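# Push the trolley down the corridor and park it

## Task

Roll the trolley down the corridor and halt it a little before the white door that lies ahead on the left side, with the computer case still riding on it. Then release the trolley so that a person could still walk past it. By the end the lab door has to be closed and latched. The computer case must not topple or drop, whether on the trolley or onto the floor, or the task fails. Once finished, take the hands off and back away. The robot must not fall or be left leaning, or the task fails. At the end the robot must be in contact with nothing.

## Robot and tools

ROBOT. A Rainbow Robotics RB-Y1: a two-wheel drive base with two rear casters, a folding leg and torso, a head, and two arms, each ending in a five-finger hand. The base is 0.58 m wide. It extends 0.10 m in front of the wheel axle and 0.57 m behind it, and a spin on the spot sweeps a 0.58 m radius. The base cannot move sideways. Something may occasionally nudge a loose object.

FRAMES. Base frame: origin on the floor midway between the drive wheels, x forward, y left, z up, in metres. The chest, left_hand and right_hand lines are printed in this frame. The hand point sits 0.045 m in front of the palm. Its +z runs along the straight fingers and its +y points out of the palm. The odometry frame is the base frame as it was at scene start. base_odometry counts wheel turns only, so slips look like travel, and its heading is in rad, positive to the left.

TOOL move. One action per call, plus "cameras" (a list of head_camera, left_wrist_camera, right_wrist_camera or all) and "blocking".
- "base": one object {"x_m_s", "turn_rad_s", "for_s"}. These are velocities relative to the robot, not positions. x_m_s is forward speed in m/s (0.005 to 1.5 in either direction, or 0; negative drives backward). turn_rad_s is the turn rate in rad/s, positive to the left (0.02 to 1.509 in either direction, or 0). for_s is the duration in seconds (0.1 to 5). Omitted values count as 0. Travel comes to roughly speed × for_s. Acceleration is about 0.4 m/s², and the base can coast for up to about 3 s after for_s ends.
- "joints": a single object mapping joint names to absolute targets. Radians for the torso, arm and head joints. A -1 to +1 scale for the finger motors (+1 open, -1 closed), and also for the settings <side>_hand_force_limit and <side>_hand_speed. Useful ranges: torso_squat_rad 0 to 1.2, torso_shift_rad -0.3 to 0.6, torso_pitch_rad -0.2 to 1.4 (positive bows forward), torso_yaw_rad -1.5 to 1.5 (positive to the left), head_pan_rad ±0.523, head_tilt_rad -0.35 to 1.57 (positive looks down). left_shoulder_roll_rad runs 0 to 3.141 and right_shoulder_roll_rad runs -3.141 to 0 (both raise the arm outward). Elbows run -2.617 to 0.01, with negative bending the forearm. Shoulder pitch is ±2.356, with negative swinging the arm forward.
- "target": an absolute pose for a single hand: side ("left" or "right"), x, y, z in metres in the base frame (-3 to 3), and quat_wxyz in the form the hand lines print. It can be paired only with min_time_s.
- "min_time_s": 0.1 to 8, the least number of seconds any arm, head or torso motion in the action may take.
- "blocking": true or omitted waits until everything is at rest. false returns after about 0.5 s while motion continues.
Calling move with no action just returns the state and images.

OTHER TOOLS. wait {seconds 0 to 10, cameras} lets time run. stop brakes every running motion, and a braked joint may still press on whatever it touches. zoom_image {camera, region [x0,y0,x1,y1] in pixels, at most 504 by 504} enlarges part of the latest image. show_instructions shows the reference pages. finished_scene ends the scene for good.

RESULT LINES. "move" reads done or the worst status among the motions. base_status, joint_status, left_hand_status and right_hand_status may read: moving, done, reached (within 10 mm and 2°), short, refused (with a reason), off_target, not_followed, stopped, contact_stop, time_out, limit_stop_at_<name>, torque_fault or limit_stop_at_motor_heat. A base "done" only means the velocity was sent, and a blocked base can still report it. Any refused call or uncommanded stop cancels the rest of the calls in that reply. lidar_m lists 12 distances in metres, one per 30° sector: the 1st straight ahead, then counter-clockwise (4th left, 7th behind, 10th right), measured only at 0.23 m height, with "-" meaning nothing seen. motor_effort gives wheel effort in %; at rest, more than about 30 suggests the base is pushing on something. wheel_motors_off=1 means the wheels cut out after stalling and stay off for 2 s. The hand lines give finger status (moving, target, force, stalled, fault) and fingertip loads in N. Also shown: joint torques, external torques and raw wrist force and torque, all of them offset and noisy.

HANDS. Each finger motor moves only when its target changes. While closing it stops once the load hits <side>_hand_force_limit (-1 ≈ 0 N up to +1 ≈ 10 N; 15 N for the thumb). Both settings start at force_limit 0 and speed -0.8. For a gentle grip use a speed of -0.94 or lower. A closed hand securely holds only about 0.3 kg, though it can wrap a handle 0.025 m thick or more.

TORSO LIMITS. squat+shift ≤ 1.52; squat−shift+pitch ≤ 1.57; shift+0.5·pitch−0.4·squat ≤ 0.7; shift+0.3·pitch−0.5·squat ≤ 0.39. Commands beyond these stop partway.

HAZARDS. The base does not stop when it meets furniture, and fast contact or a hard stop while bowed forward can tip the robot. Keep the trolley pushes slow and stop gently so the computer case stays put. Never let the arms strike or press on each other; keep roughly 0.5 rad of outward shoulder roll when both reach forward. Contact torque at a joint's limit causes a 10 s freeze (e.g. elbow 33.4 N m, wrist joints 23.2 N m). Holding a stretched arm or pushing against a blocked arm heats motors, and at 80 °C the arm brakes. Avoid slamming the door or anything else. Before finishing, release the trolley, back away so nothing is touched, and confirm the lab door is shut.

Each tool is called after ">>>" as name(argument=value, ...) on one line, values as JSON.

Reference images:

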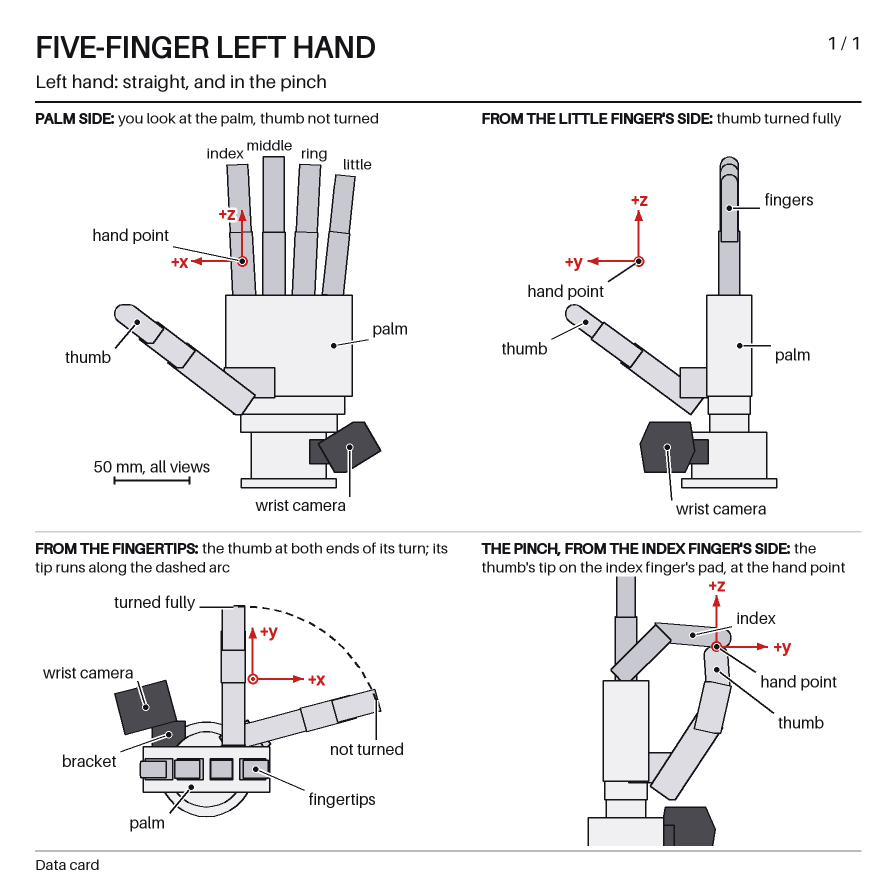

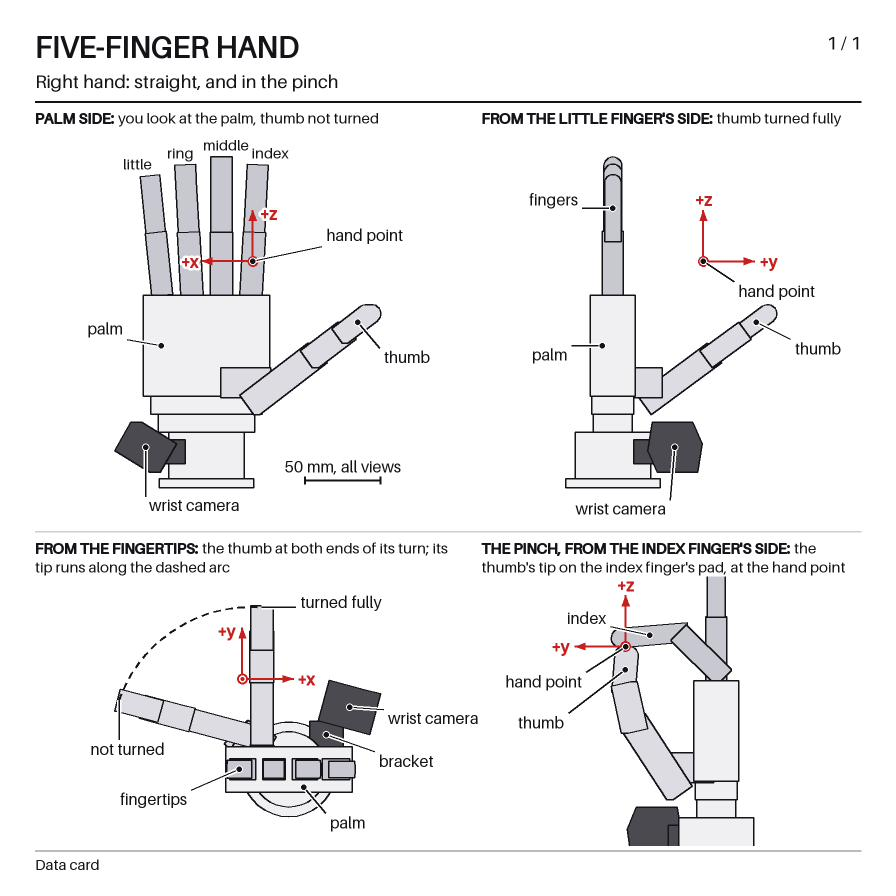

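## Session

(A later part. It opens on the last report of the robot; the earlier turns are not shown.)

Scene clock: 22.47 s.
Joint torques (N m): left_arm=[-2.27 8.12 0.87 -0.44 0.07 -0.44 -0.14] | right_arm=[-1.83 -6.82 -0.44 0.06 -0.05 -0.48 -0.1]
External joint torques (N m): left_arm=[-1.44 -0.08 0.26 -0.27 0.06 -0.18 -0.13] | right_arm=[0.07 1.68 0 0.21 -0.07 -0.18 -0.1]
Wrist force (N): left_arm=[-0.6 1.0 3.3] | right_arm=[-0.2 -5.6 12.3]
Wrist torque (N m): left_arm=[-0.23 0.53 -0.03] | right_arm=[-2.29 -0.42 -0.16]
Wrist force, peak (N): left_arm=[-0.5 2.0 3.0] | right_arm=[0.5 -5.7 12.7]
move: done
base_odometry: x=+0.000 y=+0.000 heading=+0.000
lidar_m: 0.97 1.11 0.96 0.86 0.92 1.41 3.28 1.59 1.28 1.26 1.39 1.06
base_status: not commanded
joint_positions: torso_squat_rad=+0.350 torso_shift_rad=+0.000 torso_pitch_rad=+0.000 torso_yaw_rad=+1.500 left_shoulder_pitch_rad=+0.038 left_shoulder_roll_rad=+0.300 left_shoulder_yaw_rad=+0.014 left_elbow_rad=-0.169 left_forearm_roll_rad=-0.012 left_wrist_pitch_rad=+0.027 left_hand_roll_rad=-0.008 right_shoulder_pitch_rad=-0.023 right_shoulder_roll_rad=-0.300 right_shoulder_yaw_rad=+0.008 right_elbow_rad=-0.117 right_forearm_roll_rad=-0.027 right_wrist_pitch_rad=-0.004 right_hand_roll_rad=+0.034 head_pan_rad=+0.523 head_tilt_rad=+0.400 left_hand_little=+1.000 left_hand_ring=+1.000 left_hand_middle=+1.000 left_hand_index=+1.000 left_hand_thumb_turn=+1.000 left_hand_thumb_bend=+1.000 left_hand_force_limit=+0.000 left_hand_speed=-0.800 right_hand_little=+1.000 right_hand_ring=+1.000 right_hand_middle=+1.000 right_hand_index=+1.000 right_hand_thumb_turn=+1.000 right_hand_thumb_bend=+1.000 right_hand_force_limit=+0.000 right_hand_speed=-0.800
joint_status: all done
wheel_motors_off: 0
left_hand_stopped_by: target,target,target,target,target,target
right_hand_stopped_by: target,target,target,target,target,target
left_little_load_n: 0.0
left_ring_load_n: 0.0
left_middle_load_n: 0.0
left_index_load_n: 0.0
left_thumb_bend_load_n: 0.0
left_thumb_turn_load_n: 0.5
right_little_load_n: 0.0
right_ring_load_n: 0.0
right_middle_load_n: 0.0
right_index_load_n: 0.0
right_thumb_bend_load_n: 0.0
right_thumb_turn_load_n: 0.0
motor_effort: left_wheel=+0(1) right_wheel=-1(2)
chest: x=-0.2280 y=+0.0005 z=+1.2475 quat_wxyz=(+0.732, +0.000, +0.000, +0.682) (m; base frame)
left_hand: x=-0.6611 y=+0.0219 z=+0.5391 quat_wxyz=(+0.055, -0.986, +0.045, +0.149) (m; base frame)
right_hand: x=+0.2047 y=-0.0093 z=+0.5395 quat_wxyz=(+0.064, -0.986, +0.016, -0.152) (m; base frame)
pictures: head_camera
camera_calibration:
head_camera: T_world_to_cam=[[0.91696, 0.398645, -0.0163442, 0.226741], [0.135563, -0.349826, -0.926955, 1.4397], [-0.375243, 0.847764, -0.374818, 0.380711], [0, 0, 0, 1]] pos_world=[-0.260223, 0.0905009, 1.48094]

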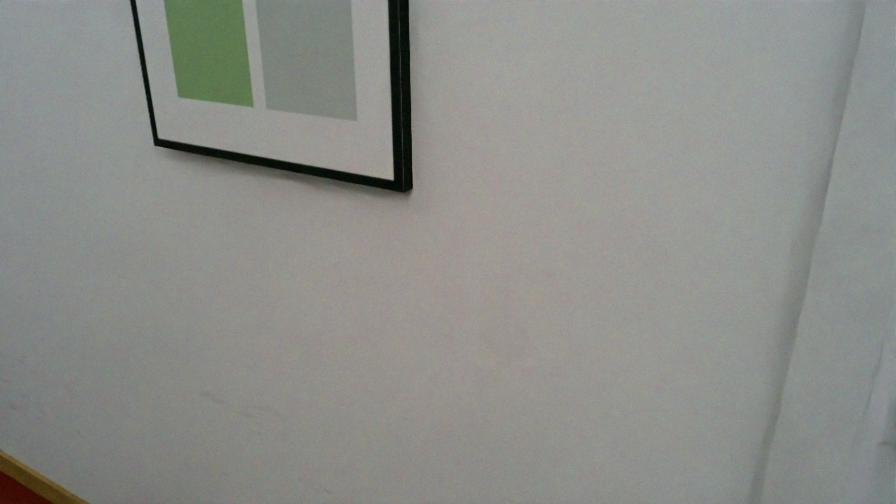

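>>> move(joints={"torso_yaw_rad": 1.2, "head_pan_rad": 0.2, "head_tilt_rad": 0.9}, cameras=["head_camera"])

>>> zoom_image(camera="head_camera", region=[300, 200, 650, 450])

>>> zoom_image(camera="head_camera", region=[600, 180, 896, 450])

Scene clock: 27.23 s.
Joint torques (N m): left_arm=[-1.6 8.4 0.84 -0.05 0.18 -0.33 -0.09] | right_arm=[-2.4 -6.94 -0.04 -0.19 0 -0.42 -0.14]
External joint torques (N m): left_arm=[-0.77 0.2 0.24 0.11 0.17 -0.07 -0.08] | right_arm=[-0.52 1.58 0.41 -0.04 -0.01 -0.12 -0.14]
Wrist force (N): left_arm=[-0.3 0.9 3.1] | right_arm=[-0.2 -6.0 12.4]
Wrist torque (N m): left_arm=[-0.22 0.47 -0.02] | right_arm=[-2.36 -0.43 -0.20]
Wrist force, peak (N): left_arm=[-0.3 1.4 3.2] | right_arm=[-0.2 -6.1 13.0]
move: done
base_odometry: x=+0.000 y=+0.000 heading=+0.000
lidar_m: 0.97 1.10 0.95 0.86 0.92 1.41 3.28 1.60 1.28 1.27 1.38 1.06
base_status: not commanded
joint_positions: torso_squat_rad=+0.350 torso_shift_rad=+0.000 torso_pitch_rad=+0.000 torso_yaw_rad=+1.200 left_shoulder_pitch_rad=+0.038 left_shoulder_roll_rad=+0.300 left_shoulder_yaw_rad=+0.014 left_elbow_rad=-0.169 left_forearm_roll_rad=-0.012 left_wrist_pitch_rad=+0.027 left_hand_roll_rad=-0.008 right_shoulder_pitch_rad=-0.022 right_shoulder_roll_rad=-0.300 right_shoulder_yaw_rad=+0.008 right_elbow_rad=-0.117 right_forearm_roll_rad=-0.027 right_wrist_pitch_rad=-0.004 right_hand_roll_rad=+0.034 head_pan_rad=+0.200 head_tilt_rad=+0.900 left_hand_little=+1.000 left_hand_ring=+1.000 left_hand_middle=+1.000 left_hand_index=+1.000 left_hand_thumb_turn=+1.000 left_hand_thumb_bend=+1.000 left_hand_force_limit=+0.000 left_hand_speed=-0.800 right_hand_little=+1.000 right_hand_ring=+1.000 right_hand_middle=+1.000 right_hand_index=+1.000 right_hand_thumb_turn=+1.000 right_hand_thumb_bend=+1.000 right_hand_force_limit=+0.000 right_hand_speed=-0.800
joint_status: all done
wheel_motors_off: 0
left_hand_stopped_by: target,target,target,target,target,target
right_hand_stopped_by: target,target,target,target,target,target
left_little_load_n: 0.0
left_ring_load_n: 0.0
left_middle_load_n: 0.0
left_index_load_n: 0.0
left_thumb_bend_load_n: 0.0
left_thumb_turn_load_n: 0.0
right_little_load_n: 0.0
right_ring_load_n: 0.0
right_middle_load_n: 0.0
right_index_load_n: 0.0
right_thumb_bend_load_n: 0.0
right_thumb_turn_load_n: 0.0
motor_effort: left_wheel=-1(1) right_wheel=+2(3)
chest: x=-0.2280 y=+0.0005 z=+1.2475 quat_wxyz=(+0.825, +0.000, +0.000, +0.565) (m; base frame)
left_hand: x=-0.6351 y=+0.1491 z=+0.5389 quat_wxyz=(+0.077, -0.968, +0.192, +0.139) (m; base frame)
right_hand: x=+0.1826 y=-0.1369 z=+0.5396 quat_wxyz=(+0.040, -0.973, +0.163, -0.160) (m; base frame)
pictures: head_camera
camera_calibration:
head_camera: T_world_to_cam=[[0.976889, -0.213652, 0.00633143, 0.214747], [-0.161273, -0.756187, -0.634171, 0.957758], [0.14028, 0.618493, -0.773167, 1.07922], [0, 0, 0, 1]] pos_world=[-0.206716, 0.102638, 1.44044]

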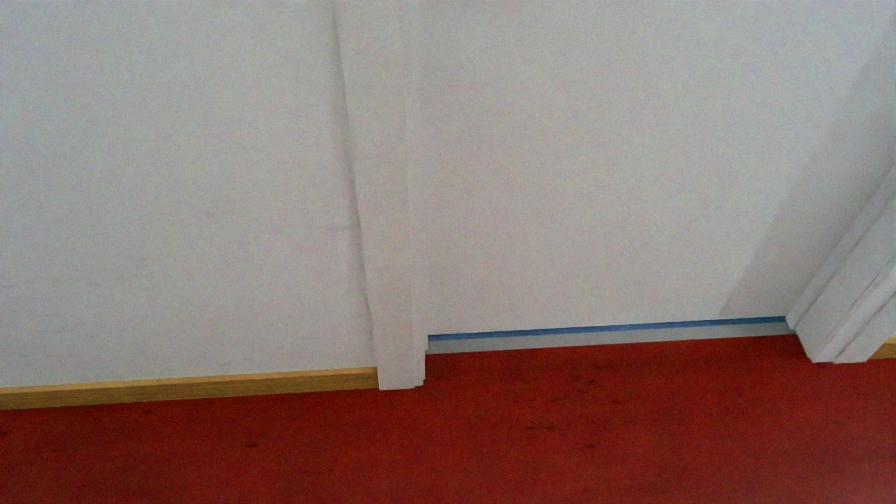

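Scaled by 1.440 from the camera's 896x504 image, which has a finer 1280x720 frame.

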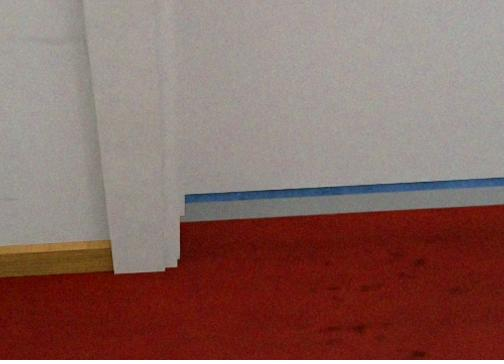

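Scaled by 1.703 from the camera's 896x504 image, which has a finer 1280x720 frame.

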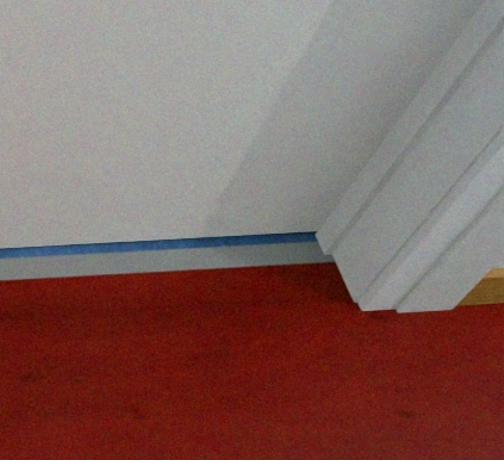

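>>> move(joints={"torso_yaw_rad": 0.0, "head_pan_rad": -0.05, "head_tilt_rad": 0.9}, cameras=["head_camera"])

>>> zoom_image(camera="head_camera", region=[320, 150, 660, 270])

>>> move(joints={"left_shoulder_roll_rad": 0.1, "right_shoulder_roll_rad": -0.1,"head_pan_rad": 0.15, "head_tilt_rad": 0.2}, cameras=["head_camera"])

>>> zoom_image(camera="head_camera", region=[430, 100, 850, 350])

Scene clock: 62.17 s.
Joint torques (N m): left_arm=[-1.69 7.97 0.73 -0.08 0.13 -0.27 -0.02] | right_arm=[-1.74 -7.74 -0.25 -0.5 0.04 -0.4 0.06]
External joint torques (N m): left_arm=[-0.85 -0.17 0.12 0.08 0.12 -0.01 -0.01] | right_arm=[0.15 0.83 0.2 -0.35 0.02 -0.1 0.05]
Wrist force (N): left_arm=[-0.2 1.0 2.9] | right_arm=[0.3 -5.8 12.3]
Wrist torque (N m): left_arm=[-0.21 0.47 -0.03] | right_arm=[-2.35 -0.50 -0.13]
Wrist force, peak (N): left_arm=[-0.6 1.4 3.2] | right_arm=[-0.7 -6.0 12.8]
move: done
base_odometry: x=+0.000 y=+0.000 heading=+0.000
lidar_m: 0.97 1.11 0.95 0.85 0.93 1.42 3.29 1.60 1.28 1.27 1.38 1.06
base_status: not commanded
joint_positions: torso_squat_rad=+0.350 torso_shift_rad=+0.000 torso_pitch_rad=+0.000 torso_yaw_rad=+0.000 left_shoulder_pitch_rad=+0.038 left_shoulder_roll_rad=+0.300 left_shoulder_yaw_rad=+0.014 left_elbow_rad=-0.169 left_forearm_roll_rad=-0.012 left_wrist_pitch_rad=+0.027 left_hand_roll_rad=-0.008 right_shoulder_pitch_rad=-0.022 right_shoulder_roll_rad=-0.300 right_shoulder_yaw_rad=+0.008 right_elbow_rad=-0.117 right_forearm_roll_rad=-0.027 right_wrist_pitch_rad=-0.004 right_hand_roll_rad=+0.034 head_pan_rad=-0.050 head_tilt_rad=+0.900 left_hand_little=+1.000 left_hand_ring=+1.000 left_hand_middle=+1.000 left_hand_index=+1.000 left_hand_thumb_turn=+1.000 left_hand_thumb_bend=+1.000 left_hand_force_limit=+0.000 left_hand_speed=-0.800 right_hand_little=+1.000 right_hand_ring=+1.000 right_hand_middle=+1.000 right_hand_index=+1.000 right_hand_thumb_turn=+1.000 right_hand_thumb_bend=+1.000 right_hand_force_limit=+0.000 right_hand_speed=-0.800
joint_status: all done
wheel_motors_off: 0
left_hand_stopped_by: target,target,target,target,target,target
right_hand_stopped_by: target,target,target,target,target,target
left_little_load_n: 0.0
left_ring_load_n: 0.0
left_middle_load_n: 0.0
left_index_load_n: 0.0
left_thumb_bend_load_n: 0.0
left_thumb_turn_load_n: 0.0
right_little_load_n: 0.0
right_ring_load_n: 0.0
right_middle_load_n: 0.0
right_index_load_n: 0.0
right_thumb_bend_load_n: 0.0
right_thumb_turn_load_n: 0.0
motor_effort: left_wheel=-1(1) right_wheel=+0(4)
chest: x=-0.2280 y=+0.0005 z=+1.2475 quat_wxyz=(+1.000, +0.000, +0.000, +0.000) (m; base frame)
left_hand: x=-0.2364 y=+0.4334 z=+0.5387 quat_wxyz=(+0.142, -0.691, +0.705, +0.070) (m; base frame)
right_hand: x=-0.2066 y=-0.4324 z=+0.5399 quat_wxyz=(-0.057, -0.711, +0.684, -0.155) (m; base frame)
pictures: head_camera
camera_calibration:
head_camera: T_world_to_cam=[[-0.0943426, -0.995515, 0.00703183, -0.0244873], [-0.76956, 0.0684448, -0.634896, 0.819714], [0.631567, -0.0653091, -0.772566, 1.19075], [0, 0, 0, 1]] pos_world=[-0.123532, -0.00271545, 1.44054]

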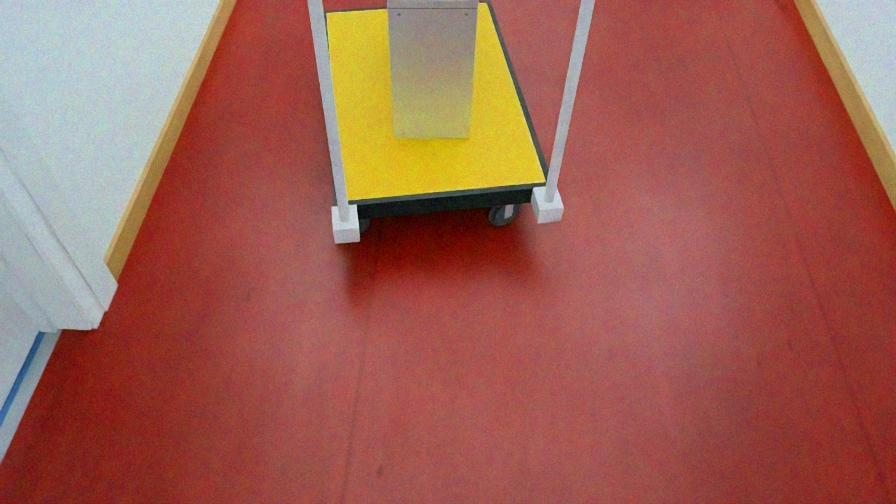

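Scaled by 1.482 from the camera's 896x504 image, which has a finer 1280x720 frame.

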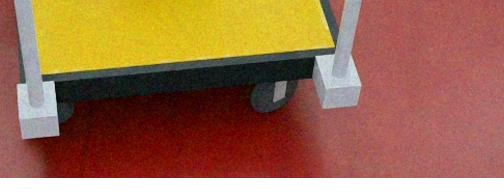

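Scene clock: 63.30 s.
Joint torques (N m): left_arm=[-1.7 5.46 0.46 -0.15 0.14 -0.46 -0.06] | right_arm=[-2.48 -5.06 -0.08 -0.42 -0.08 -0.33 -0.03]
External joint torques (N m): left_arm=[-0.84 2.67 0.26 0.02 0.13 -0.18 -0.05] | right_arm=[-0.61 -1.9 0.06 -0.26 -0.11 -0.03 -0.03]
Wrist force (N): left_arm=[-1.4 1.1 3.2] | right_arm=[1.4 -5.1 12.2]
Wrist torque (N m): left_arm=[-0.22 0.55 -0.09] | right_arm=[-2.22 -0.61 -0.07]
Wrist force, peak (N): left_arm=[-2.1 1.1 3.4] | right_arm=[1.2 -5.7 13.2]
move: done
base_odometry: x=+0.000 y=+0.000 heading=+0.000
lidar_m: 0.98 1.10 0.96 0.85 0.92 1.41 3.28 1.60 1.28 1.27 1.38 1.07
base_status: not commanded
joint_positions: torso_squat_rad=+0.350 torso_shift_rad=+0.000 torso_pitch_rad=+0.000 torso_yaw_rad=+0.000 left_shoulder_pitch_rad=+0.038 left_shoulder_roll_rad=+0.100 left_shoulder_yaw_rad=+0.014 left_elbow_rad=-0.169 left_forearm_roll_rad=-0.012 left_wrist_pitch_rad=+0.027 left_hand_roll_rad=-0.008 right_shoulder_pitch_rad=-0.022 right_shoulder_roll_rad=-0.099 right_shoulder_yaw_rad=+0.008 right_elbow_rad=-0.117 right_forearm_roll_rad=-0.027 right_wrist_pitch_rad=-0.004 right_hand_roll_rad=+0.034 head_pan_rad=+0.150 head_tilt_rad=+0.200 left_hand_little=+1.000 left_hand_ring=+1.000 left_hand_middle=+1.000 left_hand_index=+1.000 left_hand_thumb_turn=+1.000 left_hand_thumb_bend=+1.000 left_hand_force_limit=+0.000 left_hand_speed=-0.800 right_hand_little=+1.000 right_hand_ring=+1.000 right_hand_middle=+1.000 right_hand_index=+1.000 right_hand_thumb_turn=+1.000 right_hand_thumb_bend=+1.000 right_hand_force_limit=+0.000 right_hand_speed=-0.800
joint_status: all done
wheel_motors_off: 0
left_hand_stopped_by: target,target,target,target,target,target
right_hand_stopped_by: target,target,target,target,target,target
left_little_load_n: 0.0
left_ring_load_n: 0.0
left_middle_load_n: 0.0
left_index_load_n: 0.0
left_thumb_bend_load_n: 0.0
left_thumb_turn_load_n: 0.0
right_little_load_n: 0.0
right_ring_load_n: 0.0
right_middle_load_n: 0.0
right_index_load_n: 0.0
right_thumb_bend_load_n: 0.0
right_thumb_turn_load_n: 0.0
motor_effort: left_wheel=+0(1) right_wheel=-2(2)
chest: x=-0.2280 y=+0.0005 z=+1.2475 quat_wxyz=(+1.000, +0.000, +0.000, +0.000) (m; base frame)
left_hand: x=-0.2352 y=+0.2720 z=+0.5121 quat_wxyz=(+0.073, -0.704, +0.706, -0.001) (m; base frame)
right_hand: x=-0.2073 y=-0.2710 z=+0.5132 quat_wxyz=(+0.015, -0.714, +0.694, -0.085) (m; base frame)
pictures: head_camera
camera_calibration:
head_camera: T_world_to_cam=[[0.111719, -0.993472, -0.0230751, 0.0614628], [-0.184087, 0.00212859, -0.982908, 1.44419], [0.97654, 0.114057, -0.182647, 0.407839], [0, 0, 0, 1]] pos_world=[-0.139281, 0.0114704, 1.49542]

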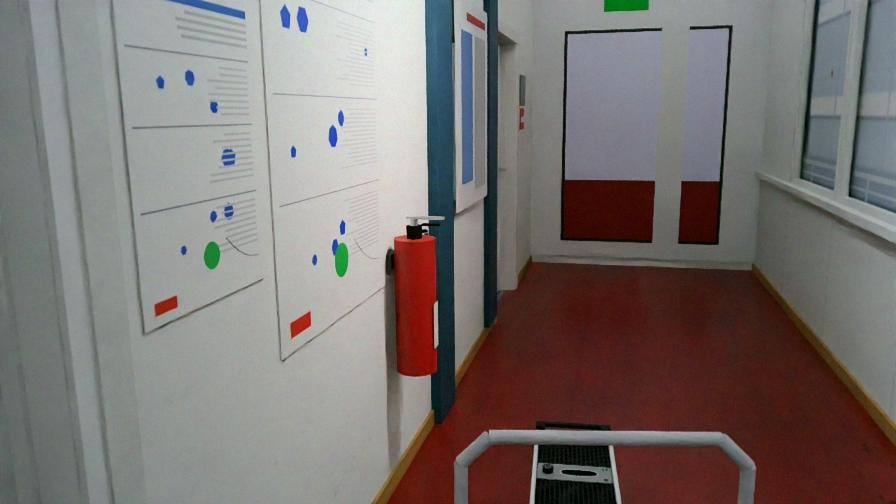

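Scaled by 1.200 from the camera's 896x504 image, which has a finer 1280x720 frame.

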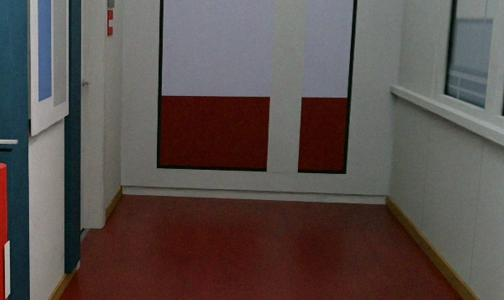

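>>> move(base={"turn_rad_s": -0.3, "for_s": 0.62}, joints={"torso_squat_rad": 0.65, "head_pan_rad": 0.0, "head_tilt_rad": 0.7}, cameras=["head_camera"])

>>> move(base={"x_m_s": 0.3, "for_s": 1.4}, cameras=["head_camera"])

Scene clock: 76.17 s.
Joint torques (N m): left_arm=[-1.84 4.32 0.8 -0.16 0.07 -0.4 0.01] | right_arm=[-1.35 -3.74 -0.17 -0.3 0.1 -0.38 -0.04]
External joint torques (N m): left_arm=[-0.97 1.52 0.59 0 0.06 -0.12 0.01] | right_arm=[0.53 -0.56 -0.02 -0.13 0.08 -0.07 -0.04]
Wrist force (N): left_arm=[-1.6 1.1 3.4] | right_arm=[0.9 -5.8 12.5]
Wrist torque (N m): left_arm=[-0.22 0.62 -0.10] | right_arm=[-2.33 -0.52 -0.12]
Wrist force, peak (N): left_arm=[-1.5 1.2 3.5] | right_arm=[1.1 -6.3 12.8]
move: done
base_odometry: x=+0.000 y=+0.000 heading=-0.190
lidar_m: 1.07 0.96 0.99 0.88 0.85 1.14 2.69 1.91 1.34 1.27 1.31 1.72
base_status: done (sent for 0.63 of 0.63 s)
joint_positions: torso_squat_rad=+0.650 torso_shift_rad=+0.000 torso_pitch_rad=+0.000 torso_yaw_rad=+0.000 left_shoulder_pitch_rad=+0.038 left_shoulder_roll_rad=+0.100 left_shoulder_yaw_rad=+0.014 left_elbow_rad=-0.169 left_forearm_roll_rad=-0.012 left_wrist_pitch_rad=+0.027 left_hand_roll_rad=-0.008 right_shoulder_pitch_rad=-0.022 right_shoulder_roll_rad=-0.100 right_shoulder_yaw_rad=+0.008 right_elbow_rad=-0.117 right_forearm_roll_rad=-0.027 right_wrist_pitch_rad=-0.004 right_hand_roll_rad=+0.034 head_pan_rad=+0.000 head_tilt_rad=+0.700 left_hand_little=+1.000 left_hand_ring=+1.000 left_hand_middle=+1.000 left_hand_index=+1.000 left_hand_thumb_turn=+1.000 left_hand_thumb_bend=+1.000 left_hand_force_limit=+0.000 left_hand_speed=-0.800 right_hand_little=+1.000 right_hand_ring=+1.000 right_hand_middle=+1.000 right_hand_index=+1.000 right_hand_thumb_turn=+1.000 right_hand_thumb_bend=+1.000 right_hand_force_limit=+0.000 right_hand_speed=-0.800
joint_status: all done
wheel_motors_off: 0
left_hand_stopped_by: target,target,target,target,target,target
right_hand_stopped_by: target,target,target,target,target,target
left_little_load_n: 0.0
left_ring_load_n: 0.0
left_middle_load_n: 0.0
left_index_load_n: 0.0
left_thumb_bend_load_n: 0.0
left_thumb_turn_load_n: 0.0
right_little_load_n: 0.0
right_ring_load_n: 0.0
right_middle_load_n: 0.0
right_index_load_n: 0.0
right_thumb_bend_load_n: 0.0
right_thumb_turn_load_n: 0.0
motor_effort: left_wheel=+2(18) right_wheel=-6(29)
chest: x=-0.2281 y=+0.0005 z=+1.1472 quat_wxyz=(+1.000, -0.001, +0.000, +0.000) (m; base frame)
left_hand: x=-0.2352 y=+0.2722 z=+0.4118 quat_wxyz=(+0.073, -0.704, +0.706, -0.001) (m; base frame)
right_hand: x=-0.2072 y=-0.2711 z=+0.4130 quat_wxyz=(+0.015, -0.714, +0.694, -0.086) (m; base frame)
pictures: head_camera
camera_calibration:
head_camera: T_world_to_cam=[[-0.0448486, -0.998992, -0.00192619, -0.00150126], [-0.630355, 0.0297948, -0.775735, 0.974342], [0.775011, -0.0335765, -0.631056, 0.952319], [0, 0, 0, 1]] pos_world=[-0.123944, 0.00144546, 1.35679]

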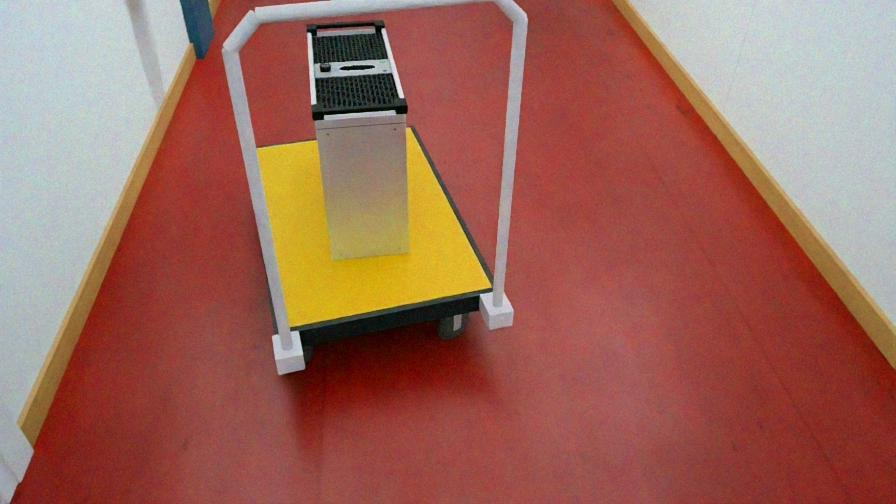

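Scene clock: 78.73 s.
Joint torques (N m): left_arm=[-1.67 4.35 0.52 -0.16 0.17 -0.34 -0.01] | right_arm=[-2.15 -4.2 -0.05 -0.15 -0.11 -0.18 -0.33]
External joint torques (N m): left_arm=[-0.8 1.55 0.31 0 0.15 -0.06 -0.01] | right_arm=[-0.27 -1.03 0.09 0.02 -0.13 0.13 -0.33]
Wrist force (N): left_arm=[-1.2 0.9 3.2] | right_arm=[1.1 -5.5 12.5]
Wrist torque (N m): left_arm=[-0.24 0.53 -0.07] | right_arm=[-2.32 -0.55 -0.08]
Wrist force, peak (N): left_arm=[-1.4 1.6 3.4] | right_arm=[1.3 -5.8 13.0]
move: done
base_odometry: x=+0.413 y=-0.079 heading=-0.189
lidar_m: 0.83 0.58 0.90 0.98 1.01 1.17 2.88 1.88 1.31 1.25 1.28 0.66
base_status: done (sent for 1.4 of 1.4 s)
joint_positions: torso_squat_rad=+0.650 torso_shift_rad=+0.000 torso_pitch_rad=+0.000 torso_yaw_rad=+0.000 left_shoulder_pitch_rad=+0.038 left_shoulder_roll_rad=+0.100 left_shoulder_yaw_rad=+0.014 left_elbow_rad=-0.169 left_forearm_roll_rad=-0.012 left_wrist_pitch_rad=+0.027 left_hand_roll_rad=-0.008 right_shoulder_pitch_rad=-0.022 right_shoulder_roll_rad=-0.100 right_shoulder_yaw_rad=+0.008 right_elbow_rad=-0.117 right_forearm_roll_rad=-0.027 right_wrist_pitch_rad=-0.004 right_hand_roll_rad=+0.034 head_pan_rad=+0.000 head_tilt_rad=+0.700 left_hand_little=+1.000 left_hand_ring=+1.000 left_hand_middle=+1.000 left_hand_index=+1.000 left_hand_thumb_turn=+1.000 left_hand_thumb_bend=+1.000 left_hand_force_limit=+0.000 left_hand_speed=-0.800 right_hand_little=+1.000 right_hand_ring=+1.000 right_hand_middle=+1.000 right_hand_index=+1.000 right_hand_thumb_turn=+1.000 right_hand_thumb_bend=+1.000 right_hand_force_limit=+0.000 right_hand_speed=-0.800
joint_status: not commanded
wheel_motors_off: 0
left_hand_stopped_by: target,target,target,target,target,target
right_hand_stopped_by: target,target,target,target,target,target
left_little_load_n: 0.0
left_ring_load_n: 0.0
left_middle_load_n: 0.0
left_index_load_n: 0.0
left_thumb_bend_load_n: 0.0
left_thumb_turn_load_n: 0.0
right_little_load_n: 0.0
right_ring_load_n: 0.0
right_middle_load_n: 0.0
right_index_load_n: 0.0
right_thumb_bend_load_n: 0.0
right_thumb_turn_load_n: 0.0
motor_effort: left_wheel=+2(29) right_wheel=-2(29)
chest: x=-0.2280 y=+0.0005 z=+1.1472 quat_wxyz=(+1.000, -0.001, +0.000, +0.000) (m; base frame)
left_hand: x=-0.2352 y=+0.2722 z=+0.4118 quat_wxyz=(+0.073, -0.704, +0.706, -0.001) (m; base frame)
right_hand: x=-0.2072 y=-0.2711 z=+0.4130 quat_wxyz=(+0.015, -0.714, +0.694, -0.085) (m; base frame)
pictures: head_camera
camera_calibration:
head_camera: T_world_to_cam=[[-0.0448466, -0.998992, -0.00191716, -0.0014998], [-0.630524, 0.0297939, -0.775598, 0.974323], [0.774873, -0.0335741, -0.631225, 0.952298], [0, 0, 0, 1]] pos_world=[-0.123644, 0.00144546, 1.35679]

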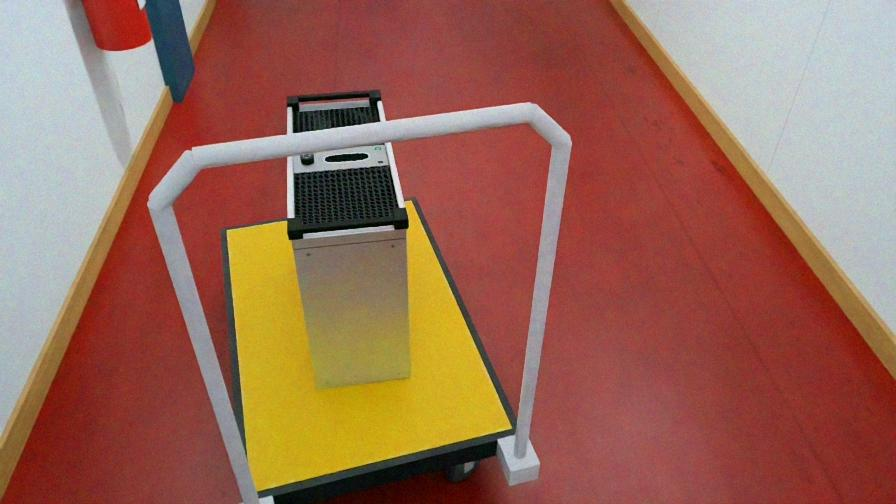

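>>> move(base={"turn_rad_s": 0.2, "for_s": 0.45})

>>> move(target={"side": "left", "x": 0.28, "y": 0.16, "z": 0.95, "quat_wxyz": [0.6744, -0.2126, 0.2126, -0.6744]}, min_time_s=2.5)

>>> move(target={"side": "right", "x": 0.28, "y": -0.16, "z": 0.95, "quat_wxyz": [0.6744, -0.2126, 0.2126, -0.6744]}, min_time_s=2.5, cameras=["all"])

Scene clock: 85.30 s.
Joint torques (N m): left_arm=[-1.85 4.34 0.67 -0.05 0.12 -0.38 0.06] | right_arm=[-1.73 -4.54 -0.36 -0.25 -0.04 -0.17 -0.03]
External joint torques (N m): left_arm=[-0.99 1.53 0.47 0.11 0.11 -0.1 0.06] | right_arm=[0.15 -1.38 -0.21 -0.09 -0.06 0.13 -0.03]
Wrist force (N): left_arm=[-1.3 1.0 3.4] | right_arm=[0.2 -5.5 12.6]
Wrist torque (N m): left_arm=[-0.23 0.56 -0.08] | right_arm=[-2.36 -0.39 -0.15]
Wrist force, peak (N): left_arm=[-1.5 1.1 3.5] | right_arm=[1.1 -5.8 13.0]
move: done
base_odometry: x=+0.413 y=-0.079 heading=-0.097
lidar_m: 0.83 0.58 0.90 0.98 1.02 1.29 4.06 1.70 1.28 1.24 1.32 0.66
base_status: done (sent for 0.47 of 0.47 s)
joint_positions: torso_squat_rad=+0.650 torso_shift_rad=+0.000 torso_pitch_rad=+0.000 torso_yaw_rad=+0.000 left_shoulder_pitch_rad=+0.038 left_shoulder_roll_rad=+0.100 left_shoulder_yaw_rad=+0.014 left_elbow_rad=-0.169 left_forearm_roll_rad=-0.012 left_wrist_pitch_rad=+0.027 left_hand_roll_rad=-0.008 right_shoulder_pitch_rad=-0.022 right_shoulder_roll_rad=-0.100 right_shoulder_yaw_rad=+0.008 right_elbow_rad=-0.117 right_forearm_roll_rad=-0.027 right_wrist_pitch_rad=-0.004 right_hand_roll_rad=+0.034 head_pan_rad=+0.000 head_tilt_rad=+0.700 left_hand_little=+1.000 left_hand_ring=+1.000 left_hand_middle=+1.000 left_hand_index=+1.000 left_hand_thumb_turn=+1.000 left_hand_thumb_bend=+1.000 left_hand_force_limit=+0.000 left_hand_speed=-0.800 right_hand_little=+1.000 right_hand_ring=+1.000 right_hand_middle=+1.000 right_hand_index=+1.000 right_hand_thumb_turn=+1.000 right_hand_thumb_bend=+1.000 right_hand_force_limit=+0.000 right_hand_speed=-0.800
joint_status: not commanded
wheel_motors_off: 0
left_hand_stopped_by: target,target,target,target,target,target
right_hand_stopped_by: target,target,target,target,target,target
left_little_load_n: 0.0
left_ring_load_n: 0.0
left_middle_load_n: 0.0
left_index_load_n: 0.0
left_thumb_bend_load_n: 0.0
left_thumb_turn_load_n: 0.0
right_little_load_n: 0.0
right_ring_load_n: 0.0
right_middle_load_n: 0.0
right_index_load_n: 0.0
right_thumb_bend_load_n: -0.5
right_thumb_turn_load_n: 0.0
motor_effort: left_wheel=-9(24) right_wheel=+1(25)
chest: x=-0.2280 y=+0.0004 z=+1.1472 quat_wxyz=(+1.000, +0.000, +0.000, +0.000) (m; base frame)
left_hand: x=-0.2352 y=+0.2722 z=+0.4118 quat_wxyz=(+0.073, -0.704, +0.706, -0.001) (m; base frame)
right_hand: x=-0.2072 y=-0.2712 z=+0.4129 quat_wxyz=(+0.015, -0.714, +0.694, -0.085) (m; base frame)
pictures: none

Scene clock: 88.13 s.
Joint torques (N m): left_arm=[-13.96 0.71 -0.96 -7.82 0.37 -1.19 -0.32] | right_arm=[-1.62 -4.04 0.22 -0.09 -0.05 -0.45 -0.3]
External joint torques (N m): left_arm=[-1.88 0.29 -1.03 -1.19 0.41 0.06 -0.32] | right_arm=[0.26 -0.88 0.36 0.07 -0.07 -0.15 -0.3]
Wrist force (N): left_arm=[-2.1 4.0 -6.5] | right_arm=[0.7 -5.6 12.3]
Wrist torque (N m): left_arm=[0.53 0.35 -0.26] | right_arm=[-2.31 -0.50 -0.13]
Wrist force, peak (N): left_arm=[-2.1 4.3 -6.4] | right_arm=[0.9 -6.1 13.1]
move: short
base_odometry: x=+0.413 y=-0.079 heading=-0.097
lidar_m: 0.83 0.59 0.90 0.98 1.04 1.29 4.07 1.70 1.28 1.24 1.31 0.65
base_status: not commanded
joint_positions: torso_squat_rad=+0.650 torso_shift_rad=+0.000 torso_pitch_rad=+0.000 torso_yaw_rad=+0.000 left_shoulder_pitch_rad=-0.309 left_shoulder_roll_rad=+0.000 left_shoulder_yaw_rad=-0.027 left_elbow_rad=-0.570 left_forearm_roll_rad=+0.091 left_wrist_pitch_rad=-1.570 left_hand_roll_rad=-0.092 right_shoulder_pitch_rad=-0.022 right_shoulder_roll_rad=-0.100 right_shoulder_yaw_rad=+0.008 right_elbow_rad=-0.117 right_forearm_roll_rad=-0.027 right_wrist_pitch_rad=-0.004 right_hand_roll_rad=+0.034 head_pan_rad=+0.000 head_tilt_rad=+0.700 left_hand_little=+1.000 left_hand_ring=+1.000 left_hand_middle=+1.000 left_hand_index=+1.000 left_hand_thumb_turn=+1.000 left_hand_thumb_bend=+1.000 left_hand_force_limit=+0.000 left_hand_speed=-0.800 right_hand_little=+1.000 right_hand_ring=+1.000 right_hand_middle=+1.000 right_hand_index=+1.000 right_hand_thumb_turn=+1.000 right_hand_thumb_bend=+1.000 right_hand_force_limit=+0.000 right_hand_speed=-0.800
joint_status: all done
wheel_motors_off: 0
left_hand_stopped_by: target,target,target,target,target,target
right_hand_stopped_by: target,target,target,target,target,target
left_little_load_n: 0.0
left_ring_load_n: 0.0
left_middle_load_n: 0.0
left_index_load_n: 0.0
left_thumb_bend_load_n: 0.0
left_thumb_turn_load_n: -0.5
right_little_load_n: 0.0
right_ring_load_n: 0.0
right_middle_load_n: 0.0
right_index_load_n: 0.0
right_thumb_bend_load_n: 0.0
right_thumb_turn_load_n: 0.0
motor_effort: left_wheel=-9(10) right_wheel=-1(3)
chest: x=-0.2280 y=+0.0004 z=+1.1472 quat_wxyz=(+1.000, +0.000, +0.000, +0.000) (m; base frame)
left_hand: x=+0.2798 y=+0.1602 z=+0.9503 quat_wxyz=(+0.664, -0.242, +0.252, -0.661) (m; base frame)
left_hand_status: short (checked arc, as near as the solve gets, planned for 2.5 s): 0 mm and 6.0 deg off. The place is met; only the turn is off.
right_hand: x=-0.2072 y=-0.2712 z=+0.4129 quat_wxyz=(+0.015, -0.714, +0.694, -0.085) (m; base frame)
pictures: none

Scene clock: 90.97 s.
Joint torques (N m): left_arm=[-14.34 0.7 -0.95 -7.84 0.41 -1.17 -0.27] | right_arm=[-12.99 0.83 2.2 -6.44 -0.1 -1.42 0.21]
External joint torques (N m): left_arm=[-2.26 0.28 -1.02 -1.21 0.44 0.08 -0.27] | right_arm=[-0.89 1.62 2.2 0.02 -0.32 -0.15 0.21]
Wrist force (N): left_arm=[-2.2 4.0 -6.2] | right_arm=[1.5 -2.5 2.1]
Wrist torque (N m): left_arm=[0.51 0.37 -0.26] | right_arm=[-1.52 -0.29 0.06]
Wrist force, peak (N): left_arm=[-2.1 4.3 -6.5] | right_arm=[0.8 -4.8 12.8]
move: short
base_odometry: x=+0.413 y=-0.079 heading=-0.097
lidar_m: 0.83 0.59 0.90 0.98 1.04 1.29 4.06 1.71 1.28 1.25 1.32 0.66
base_status: not commanded
joint_positions: torso_squat_rad=+0.650 torso_shift_rad=+0.000 torso_pitch_rad=+0.000 torso_yaw_rad=+0.000 left_shoulder_pitch_rad=-0.309 left_shoulder_roll_rad=+0.000 left_shoulder_yaw_rad=-0.027 left_elbow_rad=-0.570 left_forearm_roll_rad=+0.091 left_wrist_pitch_rad=-1.570 left_hand_roll_rad=-0.092 right_shoulder_pitch_rad=-0.309 right_shoulder_roll_rad=+0.000 right_shoulder_yaw_rad=+0.026 right_elbow_rad=-0.569 right_forearm_roll_rad=-0.091 right_wrist_pitch_rad=-1.570 right_hand_roll_rad=+0.090 head_pan_rad=+0.000 head_tilt_rad=+0.700 left_hand_little=+1.000 left_hand_ring=+1.000 left_hand_middle=+1.000 left_hand_index=+1.000 left_hand_thumb_turn=+1.000 left_hand_thumb_bend=+1.000 left_hand_force_limit=+0.000 left_hand_speed=-0.800 right_hand_little=+1.000 right_hand_ring=+1.000 right_hand_middle=+1.000 right_hand_index=+1.000 right_hand_thumb_turn=+1.000 right_hand_thumb_bend=+1.000 right_hand_force_limit=+0.000 right_hand_speed=-0.800
joint_status: all done
wheel_motors_off: 0
left_hand_stopped_by: target,target,target,target,target,target
right_hand_stopped_by: target,target,target,target,target,target
left_little_load_n: 0.0
left_ring_load_n: 0.0
left_middle_load_n: 0.0
left_index_load_n: 0.0
left_thumb_bend_load_n: 0.0
left_thumb_turn_load_n: 0.0
right_little_load_n: 0.0
right_ring_load_n: 0.0
right_middle_load_n: 0.0
right_index_load_n: 0.0
right_thumb_bend_load_n: 0.0
right_thumb_turn_load_n: 0.0
motor_effort: left_wheel=-8(10) right_wheel=+1(4)
chest: x=-0.2280 y=+0.0004 z=+1.1472 quat_wxyz=(+1.000, +0.000, +0.000, +0.000) (m; base frame)
left_hand: x=+0.2798 y=+0.1603 z=+0.9503 quat_wxyz=(+0.664, -0.242, +0.252, -0.661) (m; base frame)
right_hand: x=+0.2798 y=-0.1604 z=+0.9502 quat_wxyz=(+0.661, -0.252, +0.243, -0.664) (m; base frame)
right_hand_status: short (checked arc, as near as the solve gets, planned for 2.5 s): 0 mm and 6.0 deg off. The place is met; only the turn is off.
pictures: head_camera, left_wrist_camera, right_wrist_camera
camera_calibration:
head_camera: T_world_to_cam=[[-0.0448466, -0.998992, -0.00191716, -0.00160419], [-0.630524, 0.0297939, -0.775598, 0.974263], [0.774873, -0.0335741, -0.631225, 0.952372], [0, 0, 0, 1]] pos_world=[-0.123744, 0.00134546, 1.35679]
left_wrist_camera: T_world_to_cam=[[-0.724877, -0.297703, 0.62123, -0.334982], [-0.168996, -0.797393, -0.579315, 0.722841], [0.667828, -0.524917, 0.527701, -0.488214], [0, 0, 0, 1]] pos_world=[0.20538, 0.220391, 0.884484]
right_wrist_camera: T_world_to_cam=[[0.752955, -0.249286, -0.609028, 0.330076], [-0.145124, 0.839787, -0.523161, 0.674117], [0.64187, 0.482301, 0.596144, -0.554318], [0, 0, 0, 1]] pos_world=[0.205099, -0.216483, 0.88415]

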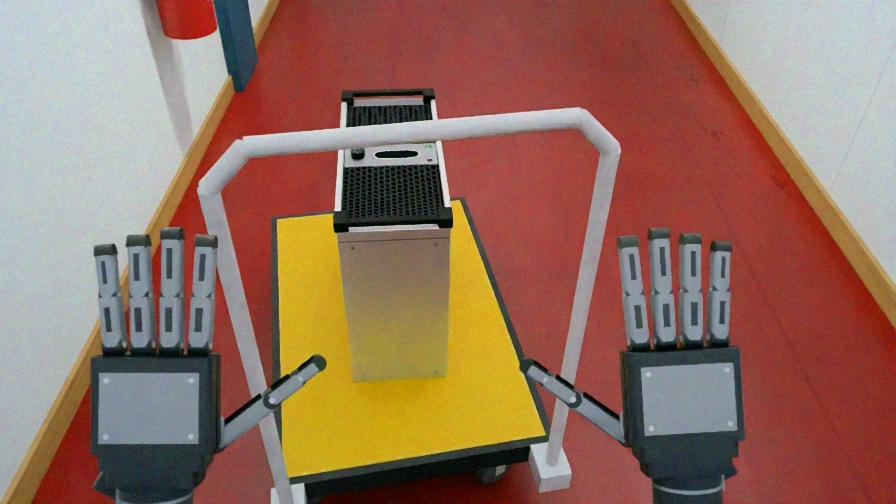

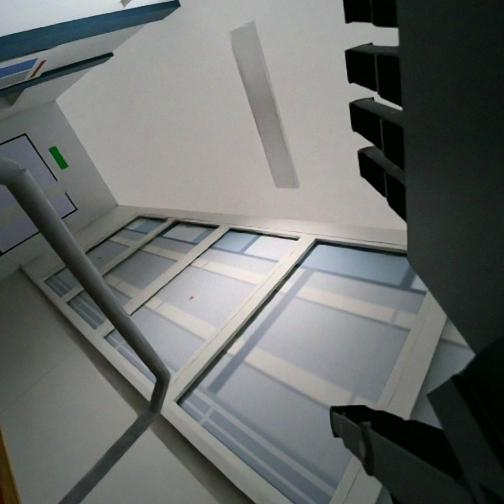

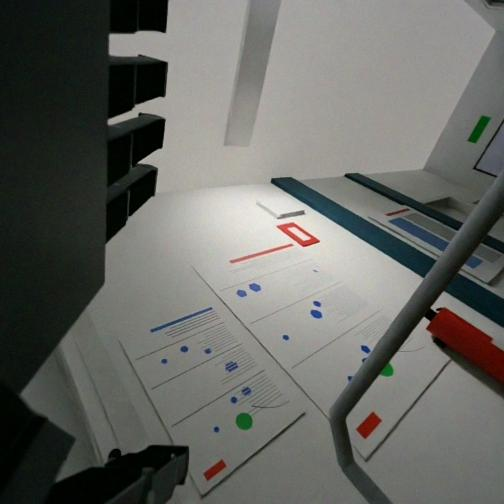

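>>> zoom_image(camera="head_camera", region=[180, 80, 660, 260])

>>> zoom_image(camera="head_camera", region=[200, 100, 320, 180])

Scaled by 1.050 from the camera's 896x504 image, which has a finer 1280x720 frame.

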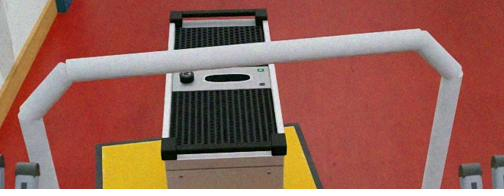

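Scaled by 4.200 from the camera's 896x504 image, which has a finer 1280x720 frame.

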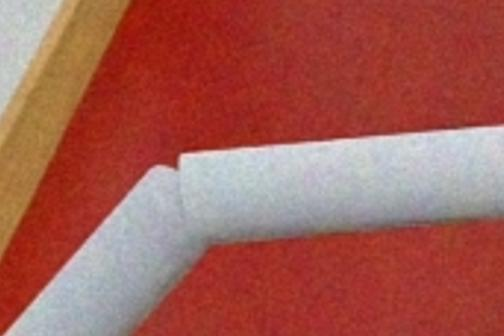

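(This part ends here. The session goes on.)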